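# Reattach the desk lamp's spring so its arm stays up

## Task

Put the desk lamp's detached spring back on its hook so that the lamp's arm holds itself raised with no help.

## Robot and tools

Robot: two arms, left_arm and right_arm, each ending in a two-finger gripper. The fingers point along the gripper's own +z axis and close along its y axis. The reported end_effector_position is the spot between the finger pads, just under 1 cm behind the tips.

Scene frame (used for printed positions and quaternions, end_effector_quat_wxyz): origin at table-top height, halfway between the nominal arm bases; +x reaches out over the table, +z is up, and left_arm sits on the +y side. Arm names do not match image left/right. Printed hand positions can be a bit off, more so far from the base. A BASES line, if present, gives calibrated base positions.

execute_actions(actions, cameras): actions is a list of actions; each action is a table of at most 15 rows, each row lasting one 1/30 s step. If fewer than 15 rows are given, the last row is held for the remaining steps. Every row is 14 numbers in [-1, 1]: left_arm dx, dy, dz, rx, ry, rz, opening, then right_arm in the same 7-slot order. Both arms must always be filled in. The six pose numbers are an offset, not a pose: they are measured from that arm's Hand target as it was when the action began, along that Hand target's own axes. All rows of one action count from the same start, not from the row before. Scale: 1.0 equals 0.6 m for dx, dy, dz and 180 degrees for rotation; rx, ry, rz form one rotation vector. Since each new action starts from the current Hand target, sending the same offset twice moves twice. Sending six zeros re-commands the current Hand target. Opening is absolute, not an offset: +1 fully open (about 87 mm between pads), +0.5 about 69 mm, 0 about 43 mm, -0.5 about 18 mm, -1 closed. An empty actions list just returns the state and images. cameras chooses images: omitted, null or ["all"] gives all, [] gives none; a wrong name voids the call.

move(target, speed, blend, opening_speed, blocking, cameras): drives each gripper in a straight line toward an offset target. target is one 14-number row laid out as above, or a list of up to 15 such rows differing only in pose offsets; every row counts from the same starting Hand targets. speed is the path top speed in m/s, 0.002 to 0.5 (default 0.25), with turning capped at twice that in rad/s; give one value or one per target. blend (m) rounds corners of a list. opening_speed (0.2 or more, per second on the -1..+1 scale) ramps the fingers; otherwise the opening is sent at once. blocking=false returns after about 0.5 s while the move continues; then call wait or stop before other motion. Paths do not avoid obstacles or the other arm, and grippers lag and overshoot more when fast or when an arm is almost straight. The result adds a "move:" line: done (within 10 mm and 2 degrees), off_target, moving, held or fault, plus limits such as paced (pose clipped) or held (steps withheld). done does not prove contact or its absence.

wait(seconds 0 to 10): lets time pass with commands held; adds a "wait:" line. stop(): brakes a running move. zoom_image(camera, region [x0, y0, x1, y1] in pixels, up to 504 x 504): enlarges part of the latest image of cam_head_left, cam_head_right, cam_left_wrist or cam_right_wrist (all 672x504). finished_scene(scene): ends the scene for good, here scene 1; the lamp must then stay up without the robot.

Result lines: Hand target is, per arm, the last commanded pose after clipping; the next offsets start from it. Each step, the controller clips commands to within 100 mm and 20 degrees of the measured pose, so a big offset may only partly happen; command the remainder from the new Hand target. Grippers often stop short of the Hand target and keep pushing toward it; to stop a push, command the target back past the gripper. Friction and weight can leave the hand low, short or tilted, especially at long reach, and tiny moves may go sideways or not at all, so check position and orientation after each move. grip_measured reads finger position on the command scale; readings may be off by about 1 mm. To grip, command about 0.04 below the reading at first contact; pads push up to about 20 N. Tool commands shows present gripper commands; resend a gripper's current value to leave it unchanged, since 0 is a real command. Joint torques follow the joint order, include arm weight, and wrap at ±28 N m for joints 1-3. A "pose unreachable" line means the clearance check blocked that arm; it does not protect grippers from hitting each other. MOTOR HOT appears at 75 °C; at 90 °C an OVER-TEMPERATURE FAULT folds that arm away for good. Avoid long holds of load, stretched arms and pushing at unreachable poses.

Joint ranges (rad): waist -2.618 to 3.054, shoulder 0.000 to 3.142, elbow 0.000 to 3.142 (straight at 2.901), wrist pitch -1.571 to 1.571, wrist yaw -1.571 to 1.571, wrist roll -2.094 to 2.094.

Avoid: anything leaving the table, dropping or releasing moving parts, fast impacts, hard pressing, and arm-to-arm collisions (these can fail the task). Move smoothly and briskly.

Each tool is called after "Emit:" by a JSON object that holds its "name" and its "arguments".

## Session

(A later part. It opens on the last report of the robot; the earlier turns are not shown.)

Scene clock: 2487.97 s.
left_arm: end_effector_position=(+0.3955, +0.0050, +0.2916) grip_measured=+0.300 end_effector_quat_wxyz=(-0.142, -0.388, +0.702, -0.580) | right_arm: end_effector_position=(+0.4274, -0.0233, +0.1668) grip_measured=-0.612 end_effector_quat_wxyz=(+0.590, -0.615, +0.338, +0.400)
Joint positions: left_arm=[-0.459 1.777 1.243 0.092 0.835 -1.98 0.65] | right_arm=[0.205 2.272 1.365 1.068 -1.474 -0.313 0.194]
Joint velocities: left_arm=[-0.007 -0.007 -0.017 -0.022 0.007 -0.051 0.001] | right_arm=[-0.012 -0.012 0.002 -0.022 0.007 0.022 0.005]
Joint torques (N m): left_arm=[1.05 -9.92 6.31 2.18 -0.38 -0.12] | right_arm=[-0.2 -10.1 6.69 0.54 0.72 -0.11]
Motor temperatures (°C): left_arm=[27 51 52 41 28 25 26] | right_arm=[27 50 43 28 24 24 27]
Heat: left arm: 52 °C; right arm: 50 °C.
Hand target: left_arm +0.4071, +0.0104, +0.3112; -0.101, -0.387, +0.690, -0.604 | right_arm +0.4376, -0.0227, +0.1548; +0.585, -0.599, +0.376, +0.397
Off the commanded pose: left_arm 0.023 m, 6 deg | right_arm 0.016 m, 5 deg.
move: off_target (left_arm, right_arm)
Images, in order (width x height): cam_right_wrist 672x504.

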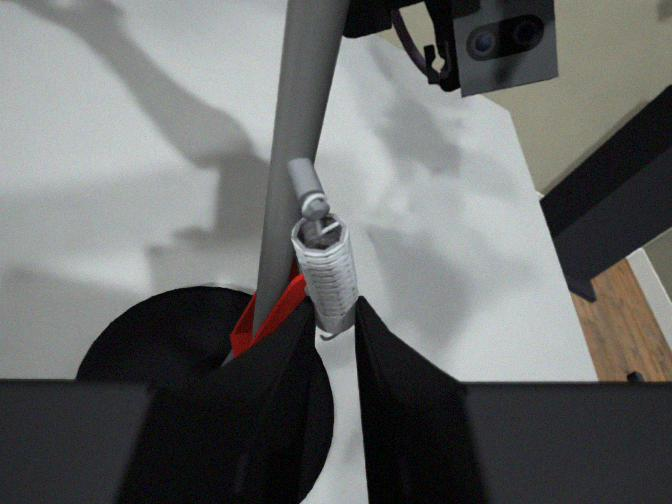

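Emit:
{"name": "move", "arguments": {"target": [0,0,0,0,0,0,0.3,-0.0038,0.0085,0.0170,0,0,0,-0.95], "speed": 0.02, "cameras": ["cam_right_wrist"]}}

Emit:
{"name": "zoom_image", "arguments": {"camera": "cam_right_wrist", "region": [220, 170, 400, 370]}}

Scene clock: 2493.03 s.
left_arm: end_effector_position=(+0.3955, +0.0050, +0.2916) grip_measured=+0.300 end_effector_quat_wxyz=(-0.142, -0.388, +0.702, -0.580) | right_arm: end_effector_position=(+0.4270, -0.0154, +0.1676) grip_measured=-0.612 end_effector_quat_wxyz=(+0.593, -0.614, +0.337, +0.397)
Joint positions: left_arm=[-0.459 1.777 1.243 0.092 0.835 -1.98 0.65] | right_arm=[0.222 2.272 1.365 1.068 -1.452 -0.32 0.194]
Joint velocities: left_arm=[-0.012 -0.007 -0.012 0.037 -0.037 -0.007 -0.001] | right_arm=[0.002 0.002 0.002 0.022 -0.022 -0.095 0.002]
Joint torques (N m): left_arm=[1.05 -9.92 6.32 2.19 -0.37 -0.13] | right_arm=[0.39 -11.45 4.66 0.51 0.75 -0.11]
Motor temperatures (°C): left_arm=[27 51 52 41 28 25 26] | right_arm=[27 50 43 28 24 23 27]
Heat: left arm: 52 °C; right arm: 50 °C.
Hand target: left_arm +0.4071, +0.0104, +0.3112; -0.101, -0.387, +0.690, -0.604 | right_arm +0.4315, -0.0127, +0.1547; +0.585, -0.600, +0.376, +0.396
Off the commanded pose: left_arm 0.023 m, 6 deg | right_arm 0.014 m, 5 deg.
move: off_target (left_arm, right_arm)
Images, in order (width x height): cam_right_wrist 672x504.

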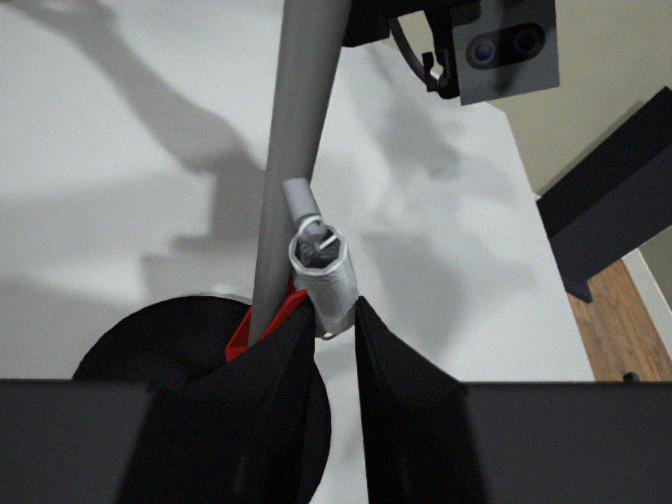

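Scaled by 2.520 from the camera's 672x504 image, which has a finer 960x720 frame.

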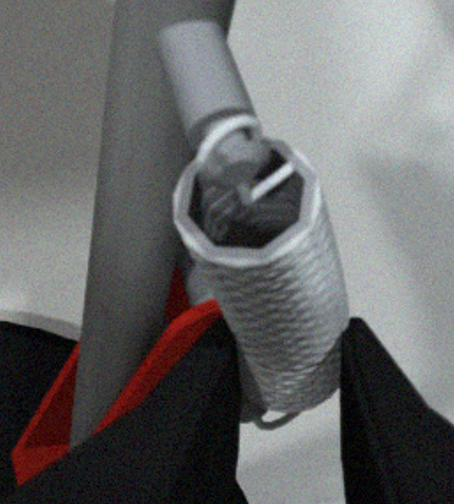

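Emit:
{"name": "zoom_image", "arguments": {"camera": "cam_right_wrist", "region": [270, 220, 370, 350]}}

Emit:
{"name": "zoom_image", "arguments": {"camera": "cam_left_wrist", "region": [60, 0, 230, 160]}}

Scaled by 3.877 from the camera's 672x504 image, which has a finer 960x720 frame.

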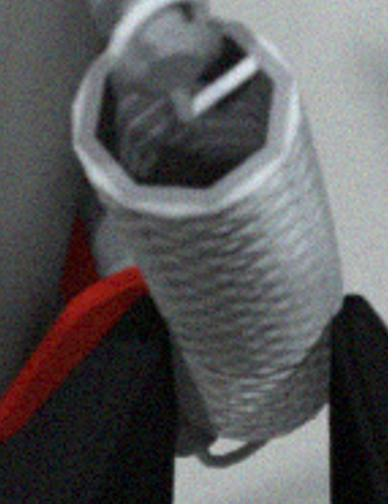

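This scene's latest camera images include none from cam_left_wrist. They are from: cam_right_wrist. cam_left_wrist's image comes with the result of a call that names it in "cameras".

Emit:
{"name": "zoom_image", "arguments": {"camera": "cam_right_wrist", "region": [295, 300, 365, 350]}}

Scaled by 7.200 from the camera's 672x504 image, which has a finer 960x720 frame.

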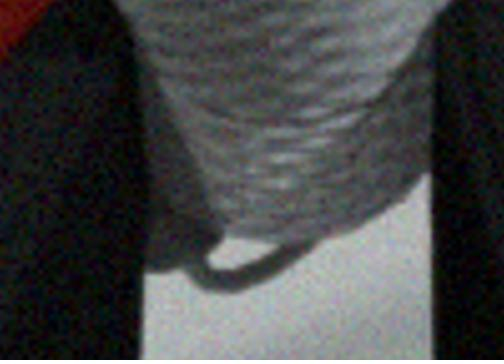

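Emit:
{"name": "move", "arguments": {"target": [0,0,0,0,0,0,0.3,0.0092,0.0040,0,0,0,0,-0.95], "speed": 0.02, "cameras": ["cam_right_wrist"]}}

Emit:
{"name": "zoom_image", "arguments": {"camera": "cam_right_wrist", "region": [295, 300, 365, 350]}}

Scene clock: 2526.30 s.
left_arm: end_effector_position=(+0.3955, +0.0050, +0.2916) grip_measured=+0.300 end_effector_quat_wxyz=(-0.142, -0.388, +0.702, -0.580) | right_arm: end_effector_position=(+0.4275, -0.0154, +0.1679) grip_measured=-0.612 end_effector_quat_wxyz=(+0.596, -0.616, +0.333, +0.393)
Joint positions: left_arm=[-0.459 1.777 1.243 0.092 0.835 -1.98 0.65] | right_arm=[0.222 2.272 1.365 1.068 -1.451 -0.334 0.194]
Joint velocities: left_arm=[-0.012 -0.002 0.007 -0.081 0.037 -0.037 -0.001] | right_arm=[0.002 0.012 0.007 -0.022 0.007 -0.022 0.005]
Joint torques (N m): left_arm=[1.03 -9.92 6.31 2.18 -0.37 -0.13] | right_arm=[0.38 -10.44 4.1 0.53 0.73 -0.16]
Motor temperatures (°C): left_arm=[27 52 52 41 28 25 26] | right_arm=[26 53 41 28 24 24 27]
Heat: left arm: 52 °C; right arm: 53 °C.
Hand target: left_arm +0.4071, +0.0104, +0.3112; -0.101, -0.387, +0.690, -0.604 | right_arm +0.4315, -0.0127, +0.1487; +0.585, -0.600, +0.376, +0.396
Off the commanded pose: left_arm 0.023 m, 6 deg | right_arm 0.020 m, 5 deg.
move: off_target (left_arm, right_arm)
Images, in order (width x height): cam_right_wrist 672x504.

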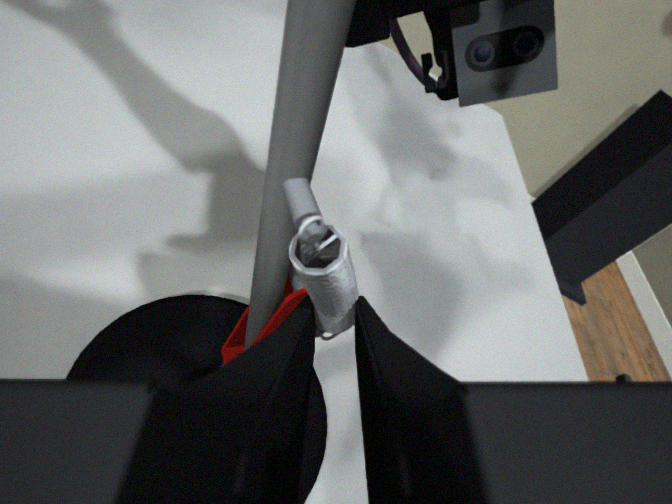

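Scaled by 7.200 from the camera's 672x504 image, which has a finer 960x720 frame.

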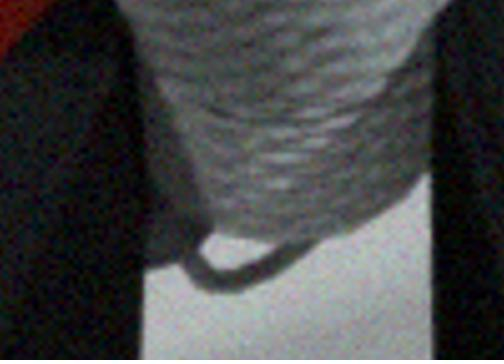

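Emit:
{"name": "move", "arguments": {"target": [0,0,0,0,0,0,0.3,0.0076,0.0034,0,0,0,0,-0.95], "speed": 0.02, "cameras": ["cam_right_wrist"]}}

Emit:
{"name": "zoom_image", "arguments": {"camera": "cam_right_wrist", "region": [295, 300, 365, 350]}}

Scene clock: 2532.17 s.
left_arm: end_effector_position=(+0.3955, +0.0050, +0.2916) grip_measured=+0.300 end_effector_quat_wxyz=(-0.142, -0.388, +0.702, -0.580) | right_arm: end_effector_position=(+0.4271, -0.0156, +0.1662) grip_measured=-0.612 end_effector_quat_wxyz=(+0.597, -0.617, +0.331, +0.390)
Joint positions: left_arm=[-0.459 1.777 1.243 0.092 0.835 -1.98 0.65] | right_arm=[0.222 2.272 1.359 1.068 -1.45 -0.346 0.194]
Joint velocities: left_arm=[-0.002 -0.002 -0.002 0.007 -0.037 -0.037 -0.014] | right_arm=[-0.007 -0.012 -0.012 0.007 -0.022 -0.022 0.008]
Joint torques (N m): left_arm=[1.03 -9.91 6.3 2.19 -0.37 -0.12] | right_arm=[0.36 -9.65 4.27 0.53 0.72 -0.16]
Motor temperatures (°C): left_arm=[27 52 51 41 28 25 26] | right_arm=[26 53 41 27 24 24 27]
Heat: left arm: 52 °C; right arm: 53 °C.
Hand target: left_arm +0.4071, +0.0104, +0.3112; -0.101, -0.387, +0.690, -0.604 | right_arm +0.4315, -0.0127, +0.1438; +0.585, -0.600, +0.376, +0.396
Off the commanded pose: left_arm 0.023 m, 6 deg | right_arm 0.023 m, 6 deg.
move: off_target (left_arm, right_arm)
Images, in order (width x height): cam_right_wrist 672x504.

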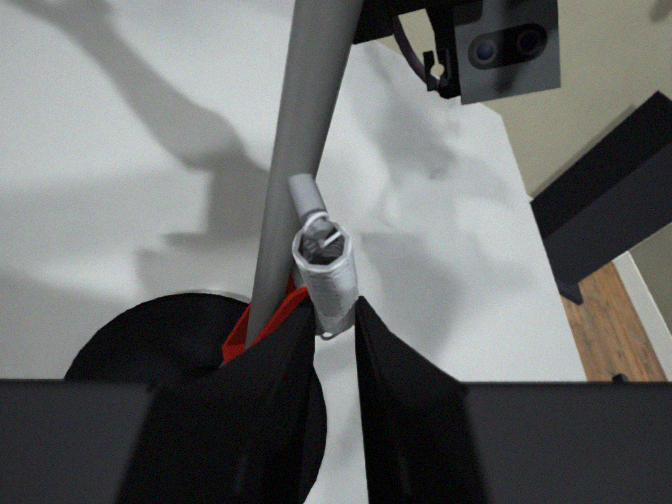

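Scaled by 7.200 from the camera's 672x504 image, which has a finer 960x720 frame.

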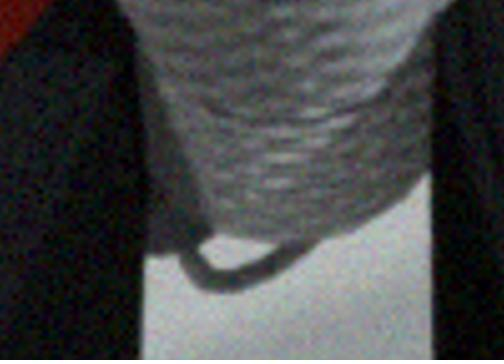

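Emit:
{"name": "move", "arguments": {"target": [0,0,0,0,0,0,0.3,0.0022,0.0116,0.0070,0,0,0,-0.95], "speed": 0.02, "cameras": ["cam_right_wrist"]}}

Emit:
{"name": "zoom_image", "arguments": {"camera": "cam_right_wrist", "region": [270, 270, 370, 350]}}

Scene clock: 2557.20 s.
left_arm: end_effector_position=(+0.3955, +0.0050, +0.2916) grip_measured=+0.300 end_effector_quat_wxyz=(-0.142, -0.388, +0.702, -0.580) | right_arm: end_effector_position=(+0.4234, -0.0127, +0.1608) grip_measured=-0.612 end_effector_quat_wxyz=(+0.598, -0.617, +0.332, +0.390)
Joint positions: left_arm=[-0.459 1.777 1.243 0.092 0.835 -1.98 0.65] | right_arm=[0.23 2.272 1.336 1.078 -1.439 -0.359 0.194]
Joint velocities: left_arm=[-0.007 -0.017 0.007 -0.051 -0.007 0.051 0.009] | right_arm=[-0.017 0.017 -0.002 -0.066 0.007 -0.007 0.002]
Joint torques (N m): left_arm=[1.03 -9.92 6.3 2.18 -0.38 -0.12] | right_arm=[0.68 -10.25 3.59 0.55 0.72 -0.13]
Motor temperatures (°C): left_arm=[27 52 51 41 28 25 26] | right_arm=[26 52 41 27 24 23 27]
Heat: left arm: 52 °C; right arm: 52 °C.
Hand target: left_arm +0.4071, +0.0104, +0.3112; -0.101, -0.387, +0.690, -0.604 | right_arm +0.4254, -0.0089, +0.1397; +0.585, -0.600, +0.376, +0.396
Off the commanded pose: left_arm 0.023 m, 6 deg | right_arm 0.022 m, 6 deg.
move: off_target (left_arm, right_arm)
Images, in order (width x height): cam_right_wrist 672x504.

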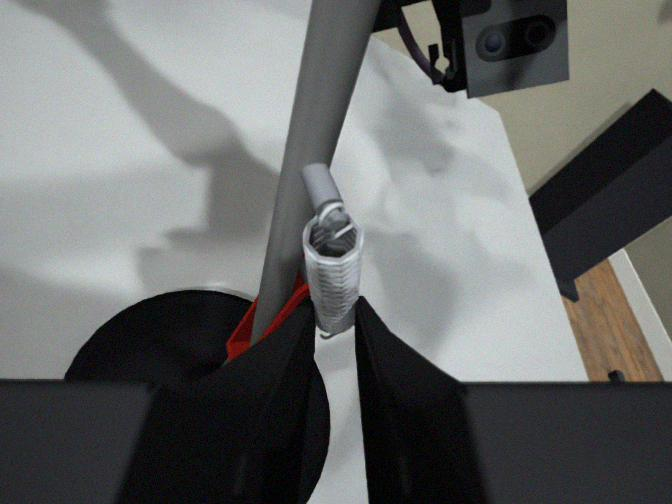

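Scaled by 5.040 from the camera's 672x504 image, which has a finer 960x720 frame.

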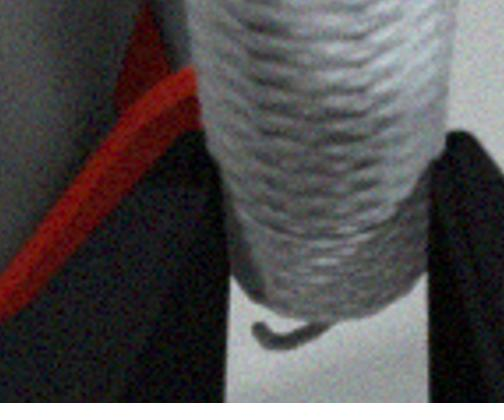

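Emit:
{"name": "move", "arguments": {"target": [0,0,0,0,0,0,0.3,-0.0148,0.0007,0.0036,0,0,0,-0.95], "speed": 0.02, "cameras": ["cam_right_wrist", "cam_left_wrist"]}}

Emit:
{"name": "zoom_image", "arguments": {"camera": "cam_right_wrist", "region": [270, 270, 370, 350]}}

Emit:
{"name": "zoom_image", "arguments": {"camera": "cam_left_wrist", "region": [60, 0, 230, 160]}}

Scene clock: 2574.60 s.
left_arm: end_effector_position=(+0.3955, +0.0050, +0.2916) grip_measured=+0.300 end_effector_quat_wxyz=(-0.142, -0.388, +0.702, -0.580) | right_arm: end_effector_position=(+0.4221, -0.0113, +0.1629) grip_measured=-0.612 end_effector_quat_wxyz=(+0.603, -0.616, +0.332, +0.384)
Joint positions: left_arm=[-0.459 1.777 1.243 0.092 0.835 -1.98 0.65] | right_arm=[0.235 2.262 1.319 1.094 -1.423 -0.36 0.194]
Joint velocities: left_arm=[-0.002 -0.007 -0.007 -0.022 0.022 -0.022 -0.001] | right_arm=[-0.032 -0.012 -0.007 -0.051 0.022 0.022 -0.002]
Joint torques (N m): left_arm=[1.03 -9.92 6.31 2.18 -0.38 -0.12] | right_arm=[0.85 -11.62 4 0.45 0.64 0.05]
Motor temperatures (°C): left_arm=[27 52 51 41 28 25 26] | right_arm=[26 54 40 27 24 23 28]
Heat: left arm: 52 °C; right arm: 54 °C.
Hand target: left_arm +0.4071, +0.0104, +0.3112; -0.101, -0.387, +0.690, -0.604 | right_arm +0.4214, -0.0069, +0.1476; +0.585, -0.600, +0.376, +0.396
Off the commanded pose: left_arm 0.023 m, 6 deg | right_arm 0.016 m, 6 deg.
move: off_target (left_arm, right_arm)
Images, in order (width x height): cam_left_wrist 672x504, cam_right_wrist 672x504.

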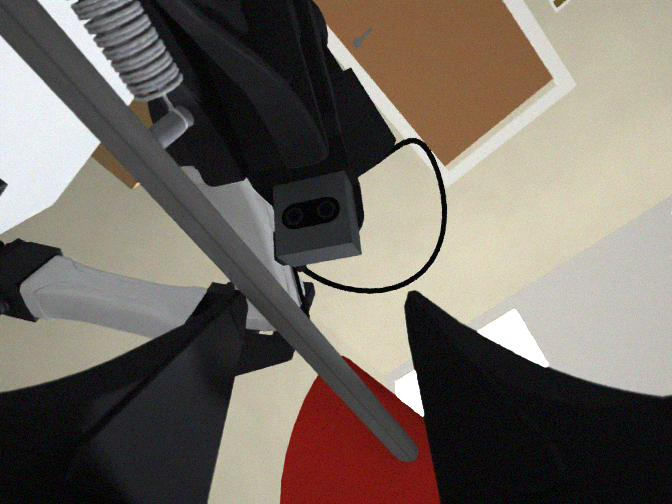

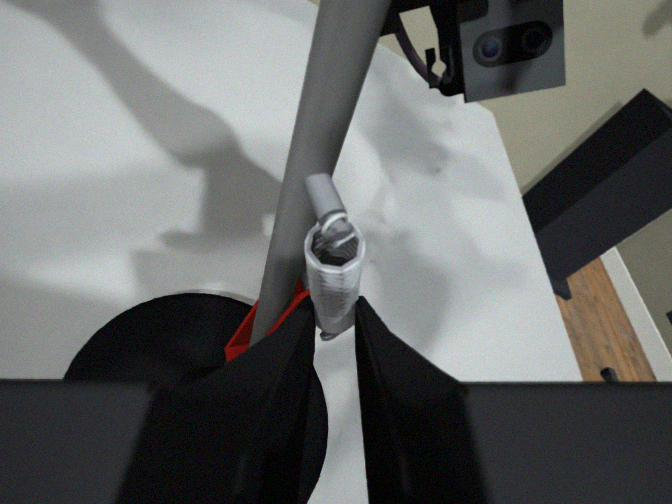

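Scaled by 5.040 from the camera's 672x504 image, which has a finer 960x720 frame.

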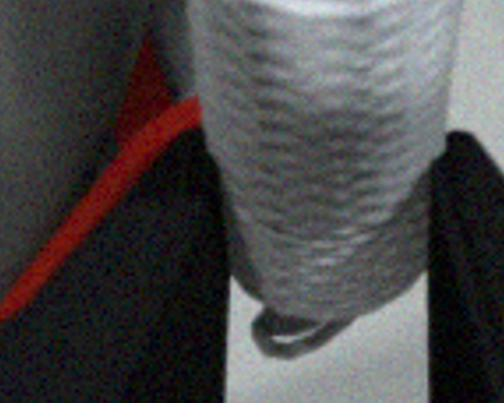

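Scaled by 2.965 from the camera's 672x504 image, which has a finer 960x720 frame.

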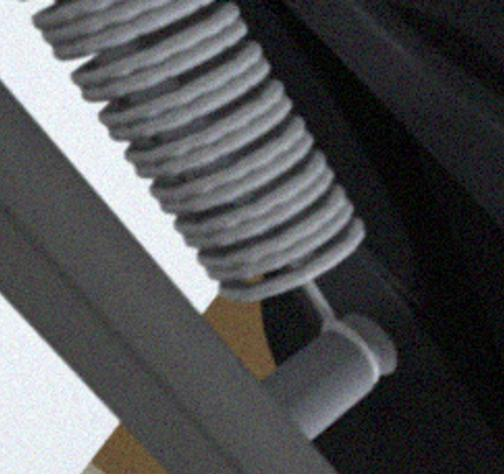

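Emit:
{"name": "zoom_image", "arguments": {"camera": "cam_right_wrist", "region": [305, 310, 365, 350]}}

Scaled by 8.400 from the camera's 672x504 image, which has a finer 960x720 frame.

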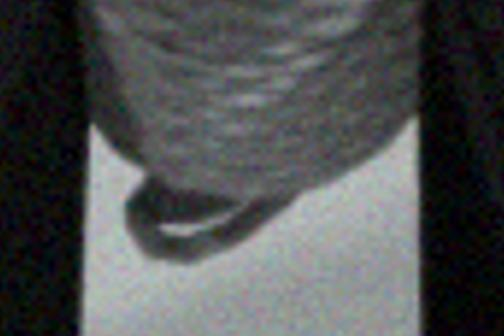

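Emit:
{"name": "move", "arguments": {"target": [0,0,0,0,0,0,0.3,-0.0148,-0.0020,0,0,0,0,-0.95], "speed": 0.02, "cameras": ["cam_right_wrist", "cam_left_wrist"]}}

Emit:
{"name": "zoom_image", "arguments": {"camera": "cam_right_wrist", "region": [305, 310, 365, 350]}}

Emit:
{"name": "zoom_image", "arguments": {"camera": "cam_left_wrist", "region": [60, 0, 230, 160]}}

Scene clock: 2597.20 s.
left_arm: end_effector_position=(+0.3955, +0.0050, +0.2916) grip_measured=+0.300 end_effector_quat_wxyz=(-0.142, -0.388, +0.702, -0.580) | right_arm: end_effector_position=(+0.4216, -0.0119, +0.1673) grip_measured=-0.612 end_effector_quat_wxyz=(+0.602, -0.609, +0.343, +0.386)
Joint positions: left_arm=[-0.459 1.777 1.243 0.092 0.835 -1.98 0.65] | right_arm=[0.235 2.241 1.31 1.071 -1.41 -0.35 0.194]
Joint velocities: left_arm=[0.007 -0.007 -0.007 0.007 0.037 0.007 0.001] | right_arm=[0.002 -0.002 -0.002 -0.022 0.037 -0.095 0.008]
Joint torques (N m): left_arm=[1.03 -9.92 6.31 2.18 -0.37 -0.13] | right_arm=[0.96 -12.1 4.29 0.48 0.49 -0.06]
Motor temperatures (°C): left_arm=[27 53 51 41 28 25 26] | right_arm=[26 54 40 27 24 23 28]
Heat: left arm: 53 °C; right arm: 54 °C.
Hand target: left_arm +0.4071, +0.0104, +0.3112; -0.101, -0.387, +0.690, -0.604 | right_arm +0.4189, -0.0070, +0.1562; +0.585, -0.600, +0.376, +0.396
Off the commanded pose: left_arm 0.023 m, 6 deg | right_arm 0.012 m, 5 deg.
move: off_target (left_arm, right_arm)
Images, in order (width x height): cam_left_wrist 672x504, cam_right_wrist 672x504.

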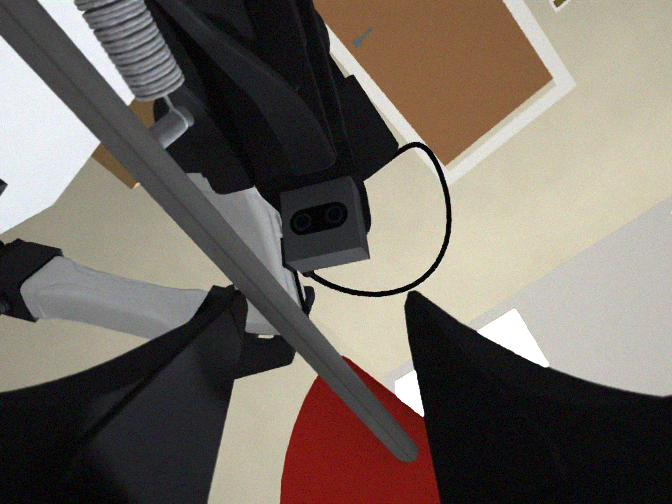

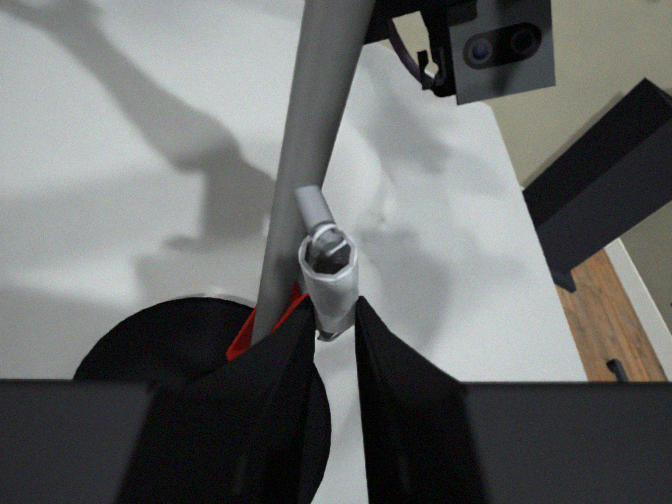

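Scaled by 8.400 from the camera's 672x504 image, which has a finer 960x720 frame.

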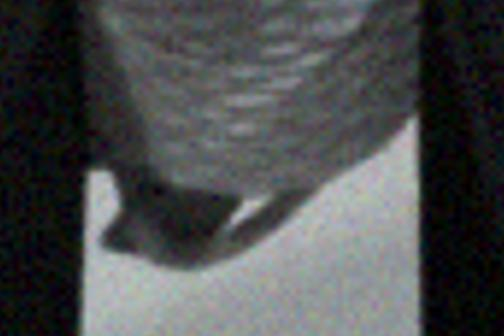

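Scaled by 2.965 from the camera's 672x504 image, which has a finer 960x720 frame.

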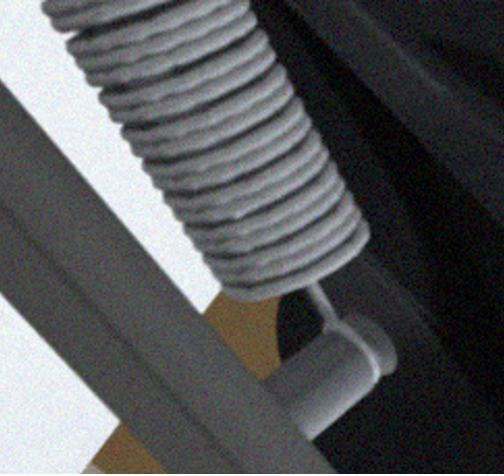

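Emit:
{"name": "move", "arguments": {"target": [0,0,0,0,0,0,0.3,-0.0112,0.0005,0.0,0,0,0,-0.95], "speed": 0.02, "cameras": ["cam_right_wrist", "cam_left_wrist"]}}

Emit:
{"name": "zoom_image", "arguments": {"camera": "cam_right_wrist", "region": [305, 310, 365, 350]}}

Emit:
{"name": "zoom_image", "arguments": {"camera": "cam_left_wrist", "region": [60, 0, 230, 160]}}

Scene clock: 2610.20 s.
left_arm: end_effector_position=(+0.3955, +0.0050, +0.2916) grip_measured=+0.300 end_effector_quat_wxyz=(-0.142, -0.388, +0.702, -0.580) | right_arm: end_effector_position=(+0.4199, -0.0127, +0.1712) grip_measured=-0.612 end_effector_quat_wxyz=(+0.600, -0.607, +0.349, +0.387)
Joint positions: left_arm=[-0.459 1.777 1.243 0.092 0.835 -1.98 0.65] | right_arm=[0.235 2.219 1.3 1.041 -1.403 -0.356 0.194]
Joint velocities: left_arm=[0.012 -0.007 0.007 0.007 0.007 -0.007 -0.009] | right_arm=[0.007 -0.017 -0.022 -0.007 -0.037 -0.051 0.002]
Joint torques (N m): left_arm=[1.05 -9.92 6.32 2.19 -0.37 -0.12] | right_arm=[1.09 -12.45 4.36 0.54 0.4 -0.09]
Motor temperatures (°C): left_arm=[27 53 51 41 28 25 26] | right_arm=[26 56 39 27 24 23 28]
Heat: left arm: 53 °C; right arm: 56 °C.
Hand target: left_arm +0.4071, +0.0104, +0.3112; -0.101, -0.387, +0.690, -0.604 | right_arm +0.4159, -0.0071, +0.1620; +0.585, -0.600, +0.376, +0.396
Off the commanded pose: left_arm 0.023 m, 6 deg | right_arm 0.011 m, 4 deg.
move: off_target (left_arm, right_arm)
Images, in order (width x height): cam_left_wrist 672x504, cam_right_wrist 672x504.

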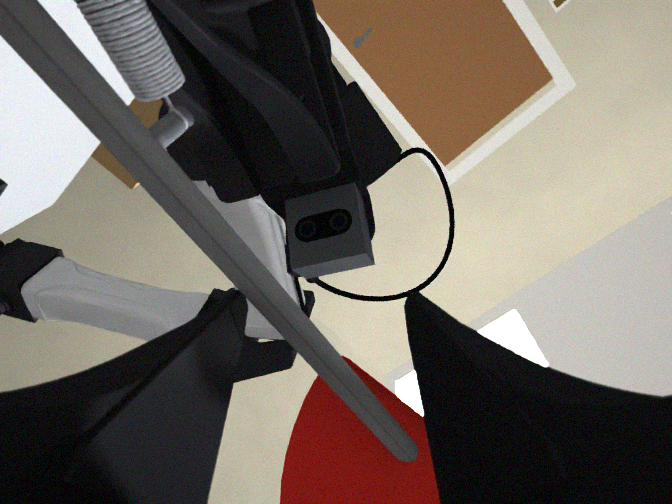

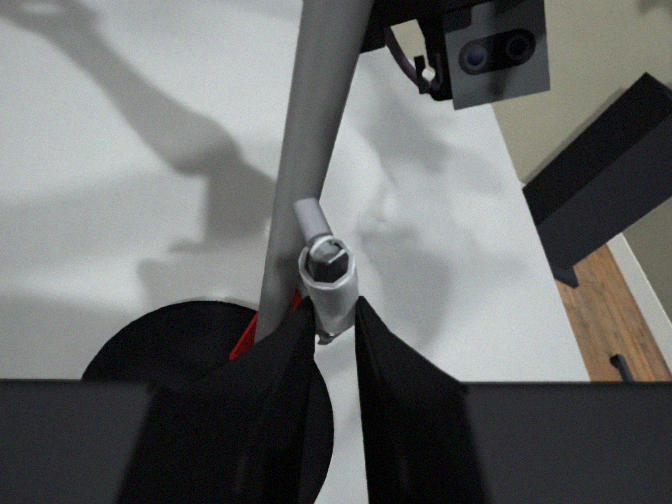

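Scaled by 8.400 from the camera's 672x504 image, which has a finer 960x720 frame.

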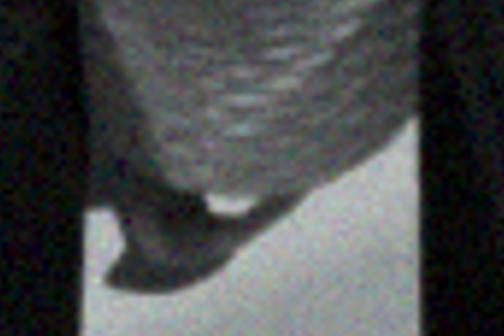

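Scaled by 2.965 from the camera's 672x504 image, which has a finer 960x720 frame.

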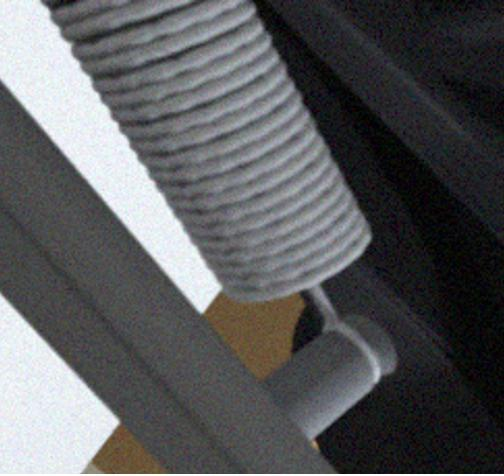

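Emit:
{"name": "move", "arguments": {"target": [0.0167,0.0223,0.0018,0,0,0,0.3,0,0,0,0,0,0,-0.95], "speed": 0.02, "cameras": ["cam_right_wrist", "cam_left_wrist"]}}

Emit:
{"name": "zoom_image", "arguments": {"camera": "cam_right_wrist", "region": [270, 180, 400, 350]}}

Emit:
{"name": "zoom_image", "arguments": {"camera": "cam_left_wrist", "region": [60, 0, 230, 160]}}

Scene clock: 2639.73 s.
left_arm: end_effector_position=(+0.3947, +0.0058, +0.2873) grip_measured=+0.300 end_effector_quat_wxyz=(-0.116, -0.401, +0.695, -0.585) | right_arm: end_effector_position=(+0.4199, -0.0127, +0.1710) grip_measured=-0.612 end_effector_quat_wxyz=(+0.600, -0.607, +0.349, +0.387)
Joint positions: left_arm=[-0.473 1.744 1.183 0.149 0.766 -1.996 0.65] | right_arm=[0.235 2.217 1.3 1.03 -1.402 -0.365 0.194]
Joint velocities: left_arm=[0.007 -0.002 -0.007 -0.007 -0.037 -0.022 -0.004] | right_arm=[-0.007 -0.002 0.002 -0.051 -0.007 0.007 0.002]
Joint torques (N m): left_arm=[-0.59 -9.85 6.01 2.05 -0.02 -0.11] | right_arm=[1.13 -12.38 4.42 0.57 0.4 -0.07]
Motor temperatures (°C): left_arm=[27 53 50 41 28 25 26] | right_arm=[26 60 39 27 24 23 28]
Heat: left arm: 53 °C; right arm: 60 °C.
Hand target: left_arm +0.3920, +0.0047, +0.3070; -0.100, -0.387, +0.689, -0.604 | right_arm +0.4159, -0.0071, +0.1621; +0.585, -0.600, +0.376, +0.396
Off the commanded pose: left_arm 0.020 m, 3 deg | right_arm 0.011 m, 4 deg.
move: off_target (left_arm, right_arm)
Images, in order (width x height): cam_left_wrist 672x504, cam_right_wrist 672x504.

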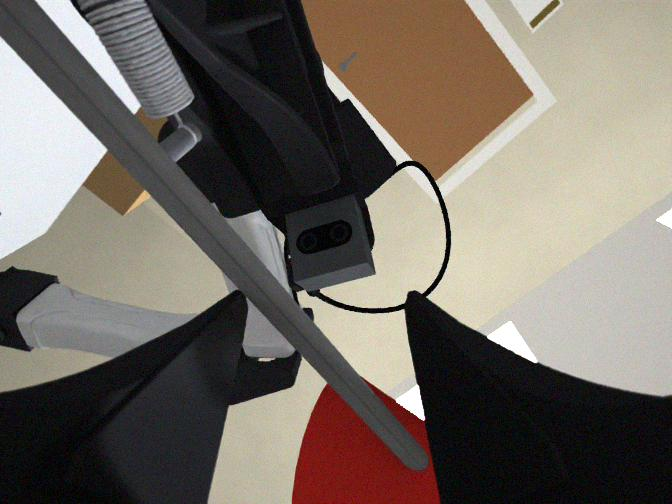

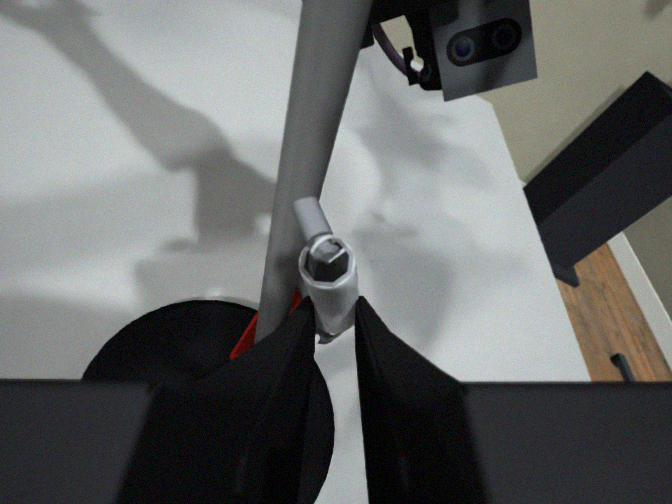

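Scaled by 2.965 from the camera's 672x504 image, which has a finer 960x720 frame.

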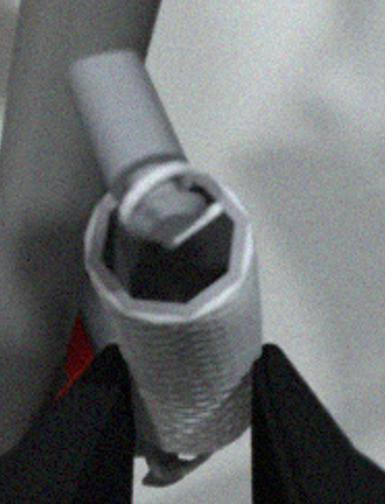

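Scaled by 2.965 from the camera's 672x504 image, which has a finer 960x720 frame.

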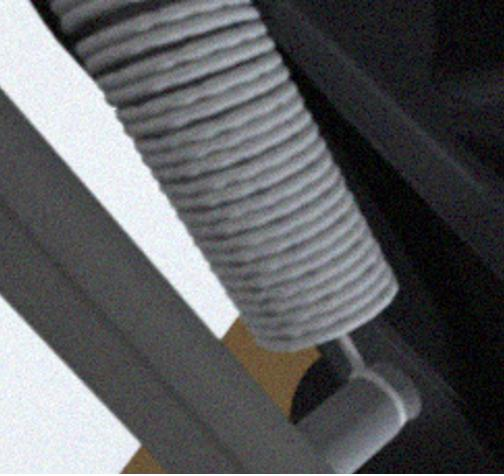

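Emit:
{"name": "move", "arguments": {"target": [0.0208,0.0167,0.0002,0,0,0,0.3,0,0,0,0,0,0,-0.95], "speed": 0.02, "cameras": ["cam_right_wrist", "cam_left_wrist"]}}

Emit:
{"name": "zoom_image", "arguments": {"camera": "cam_right_wrist", "region": [270, 180, 400, 350]}}

Emit:
{"name": "zoom_image", "arguments": {"camera": "cam_left_wrist", "region": [60, 0, 230, 160]}}

Scene clock: 2645.30 s.
left_arm: end_effector_position=(+0.3814, -0.0003, +0.2888) grip_measured=+0.300 end_effector_quat_wxyz=(-0.111, -0.401, +0.695, -0.587) | right_arm: end_effector_position=(+0.4200, -0.0127, +0.1708) grip_measured=-0.612 end_effector_quat_wxyz=(+0.600, -0.607, +0.349, +0.387)
Joint positions: left_arm=[-0.506 1.704 1.136 0.174 0.727 -2.012 0.65] | right_arm=[0.235 2.217 1.3 1.028 -1.402 -0.367 0.194]
Joint velocities: left_arm=[-0.017 0.007 -0.007 0.007 -0.007 -0.022 -0.012] | right_arm=[-0.002 -0.022 -0.017 0.022 0.051 0.066 0.008]
Joint torques (N m): left_arm=[-0.64 -9.51 5.89 2.01 0.05 -0.09] | right_arm=[1.13 -12.49 4.45 0.53 0.4 -0.09]
Motor temperatures (°C): left_arm=[27 54 50 41 27 25 26] | right_arm=[26 59 39 27 24 23 28]
Heat: left arm: 54 °C; right arm: 59 °C.
Hand target: left_arm +0.3769, -0.0012, +0.3069; -0.101, -0.387, +0.690, -0.604 | right_arm +0.4159, -0.0071, +0.1620; +0.585, -0.600, +0.376, +0.396
Off the commanded pose: left_arm 0.019 m, 3 deg | right_arm 0.011 m, 4 deg.
move: off_target (left_arm, right_arm)
Images, in order (width x height): cam_left_wrist 672x504, cam_right_wrist 672x504.

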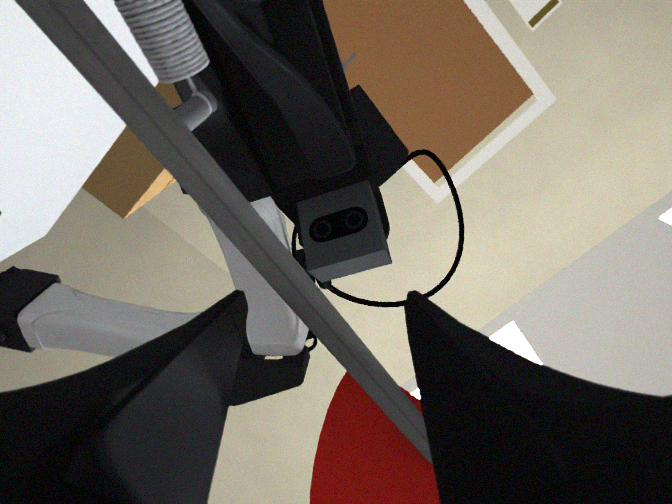

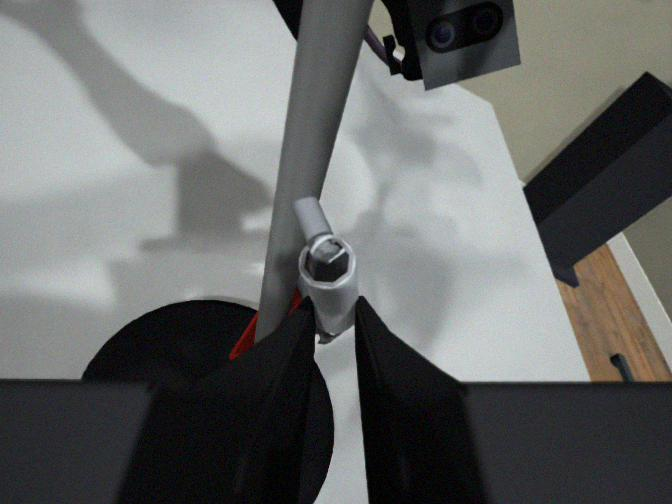

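Scaled by 2.965 from the camera's 672x504 image, which has a finer 960x720 frame.

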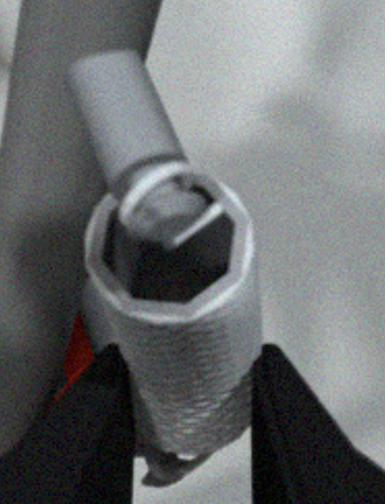

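Scaled by 2.965 from the camera's 672x504 image, which has a finer 960x720 frame.

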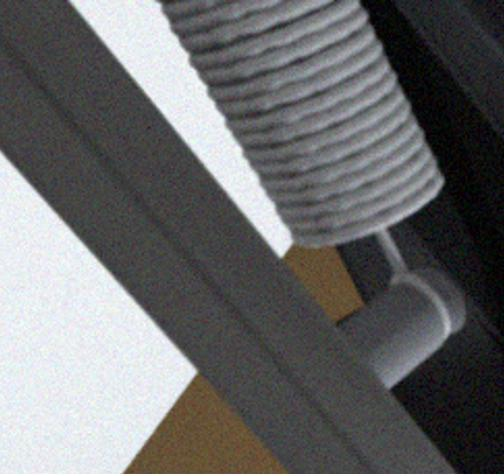

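Emit:
{"name": "move", "arguments": {"target": [0,0,0,0,0,0,0.3,-0.0072,-0.0004,0.0,0,0,0,-0.95], "speed": 0.02, "cameras": ["cam_right_wrist", "cam_left_wrist"]}}

Emit:
{"name": "zoom_image", "arguments": {"camera": "cam_right_wrist", "region": [270, 180, 400, 350]}}

Emit:
{"name": "zoom_image", "arguments": {"camera": "cam_left_wrist", "region": [60, 0, 230, 160]}}

Scene clock: 2664.57 s.
left_arm: end_effector_position=(+0.3816, -0.0002, +0.2884) grip_measured=+0.300 end_effector_quat_wxyz=(-0.111, -0.402, +0.695, -0.587) | right_arm: end_effector_position=(+0.4171, -0.0113, +0.1717) grip_measured=-0.612 end_effector_quat_wxyz=(+0.595, -0.606, +0.354, +0.392)
Joint positions: left_arm=[-0.506 1.704 1.135 0.174 0.726 -2.012 0.65] | right_arm=[0.239 2.205 1.295 1.001 -1.402 -0.37 0.194]
Joint velocities: left_arm=[-0.002 0.007 -0.007 0.051 -0.037 -0.022 -0.006] | right_arm=[0.007 -0.012 -0.007 -0.066 -0.022 -0.051 -0.011]
Joint torques (N m): left_arm=[-0.62 -9.5 5.94 2.01 0.06 -0.1] | right_arm=[0.83 -12.78 4.57 0.62 0.39 -0.12]
Motor temperatures (°C): left_arm=[27 53 49 42 27 25 26] | right_arm=[26 57 39 27 24 23 28]
Heat: left arm: 53 °C; right arm: 57 °C.
Hand target: left_arm +0.3768, -0.0012, +0.3068; -0.101, -0.387, +0.690, -0.604 | right_arm +0.4145, -0.0072, +0.1661; +0.585, -0.600, +0.376, +0.396
Off the commanded pose: left_arm 0.019 m, 3 deg | right_arm 0.007 m, 3 deg.
move: off_target (left_arm, right_arm)
Images, in order (width x height): cam_left_wrist 672x504, cam_right_wrist 672x504.

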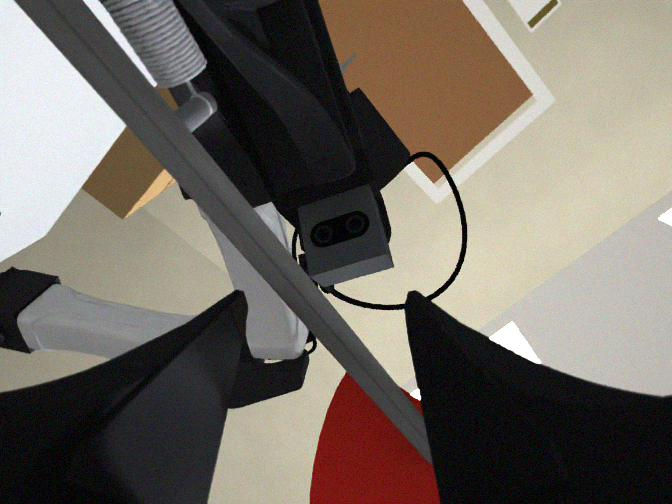

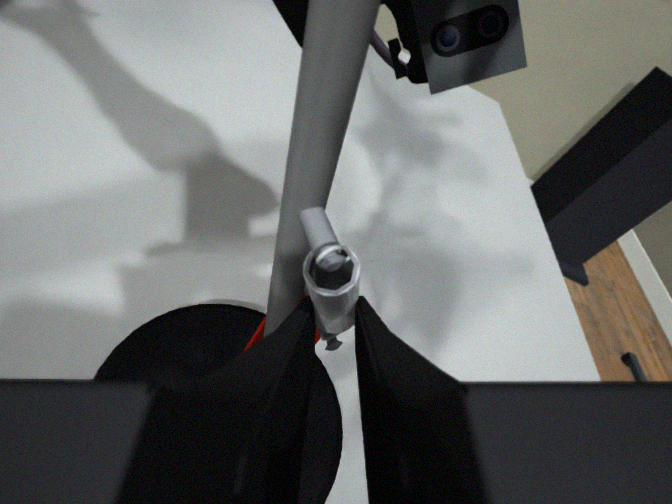

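Scaled by 2.965 from the camera's 672x504 image, which has a finer 960x720 frame.

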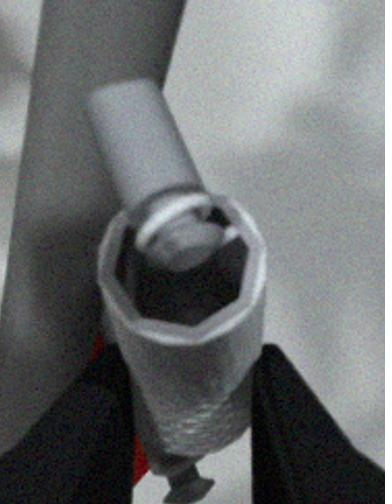

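Scaled by 2.965 from the camera's 672x504 image, which has a finer 960x720 frame.

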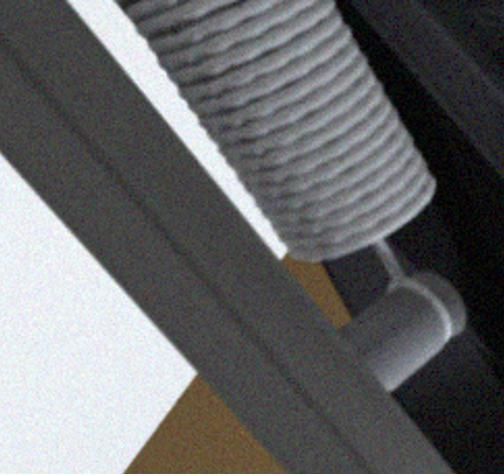

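Emit:
{"name": "zoom_image", "arguments": {"camera": "cam_right_wrist", "region": [305, 310, 365, 360]}}

Scaled by 8.400 from the camera's 672x504 image, which has a finer 960x720 frame.

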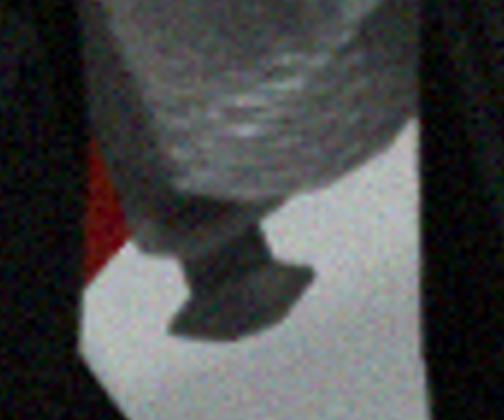

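Emit:
{"name": "move", "arguments": {"target": [0,0,0,0,0,0,0.3,-0.0070,-0.0047,-0.0033,0,0,0,-0.95], "speed": 0.02, "cameras": ["cam_right_wrist", "cam_left_wrist"]}}

Emit:
{"name": "zoom_image", "arguments": {"camera": "cam_right_wrist", "region": [305, 310, 365, 360]}}

Emit:
{"name": "zoom_image", "arguments": {"camera": "cam_left_wrist", "region": [60, 0, 230, 160]}}

Scene clock: 2676.30 s.
left_arm: end_effector_position=(+0.3817, -0.0002, +0.2885) grip_measured=+0.300 end_effector_quat_wxyz=(-0.110, -0.402, +0.694, -0.587) | right_arm: end_effector_position=(+0.4162, -0.0115, +0.1720) grip_measured=-0.612 end_effector_quat_wxyz=(+0.590, -0.604, +0.360, +0.397)
Joint positions: left_arm=[-0.506 1.704 1.135 0.175 0.725 -2.012 0.65] | right_arm=[0.239 2.197 1.295 0.972 -1.402 -0.374 0.194]
Joint velocities: left_arm=[-0.007 0.002 -0.017 0.022 -0.051 0.007 -0.024] | right_arm=[0.002 -0.017 -0.002 -0.051 0.051 -0.007 -0.002]
Joint torques (N m): left_arm=[-0.61 -9.5 5.96 2.01 0.06 -0.1] | right_arm=[0.43 -13.07 5.44 0.71 0.33 -0.14]
Motor temperatures (°C): left_arm=[27 53 48 42 27 25 26] | right_arm=[26 57 39 27 24 23 28]
Heat: left arm: 53 °C; right arm: 57 °C.
Hand target: left_arm +0.3769, -0.0012, +0.3068; -0.101, -0.387, +0.690, -0.604 | right_arm +0.4155, -0.0091, +0.1710; +0.585, -0.600, +0.376, +0.396
Off the commanded pose: left_arm 0.019 m, 3 deg | right_arm 0.003 m, 2 deg.
move: off_target (left_arm)
Images, in order (width x height): cam_left_wrist 672x504, cam_right_wrist 672x504.

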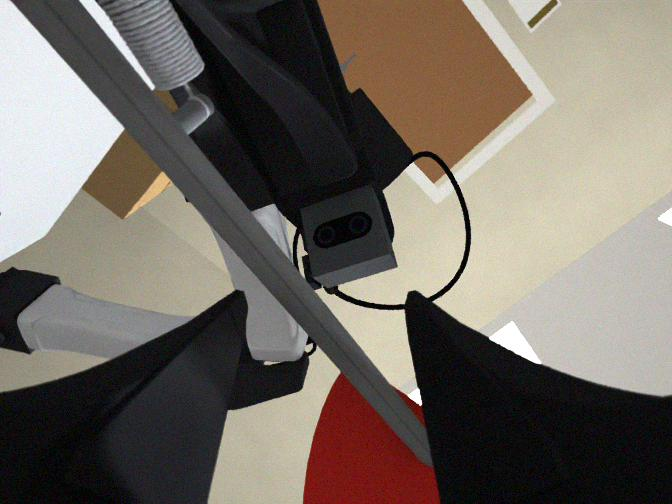

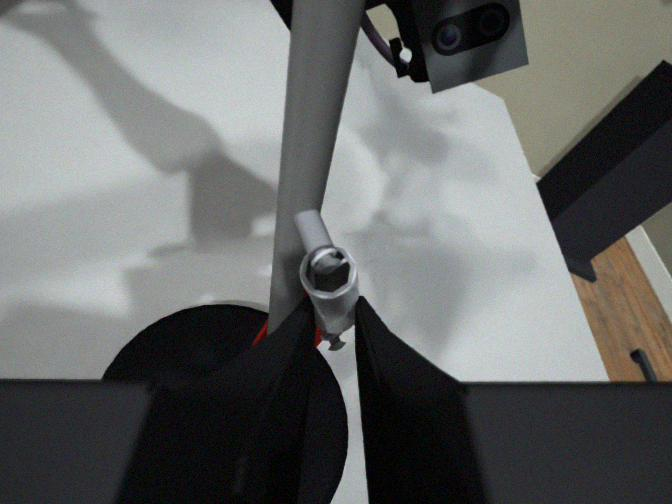

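Scaled by 8.400 from the camera's 672x504 image, which has a finer 960x720 frame.

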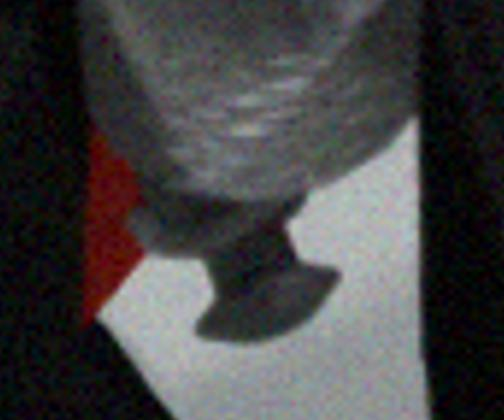

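Scaled by 2.965 from the camera's 672x504 image, which has a finer 960x720 frame.

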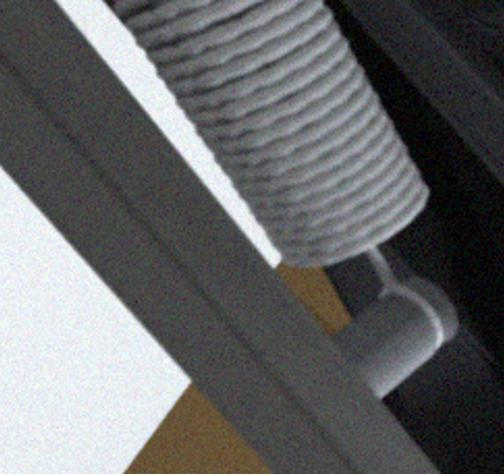

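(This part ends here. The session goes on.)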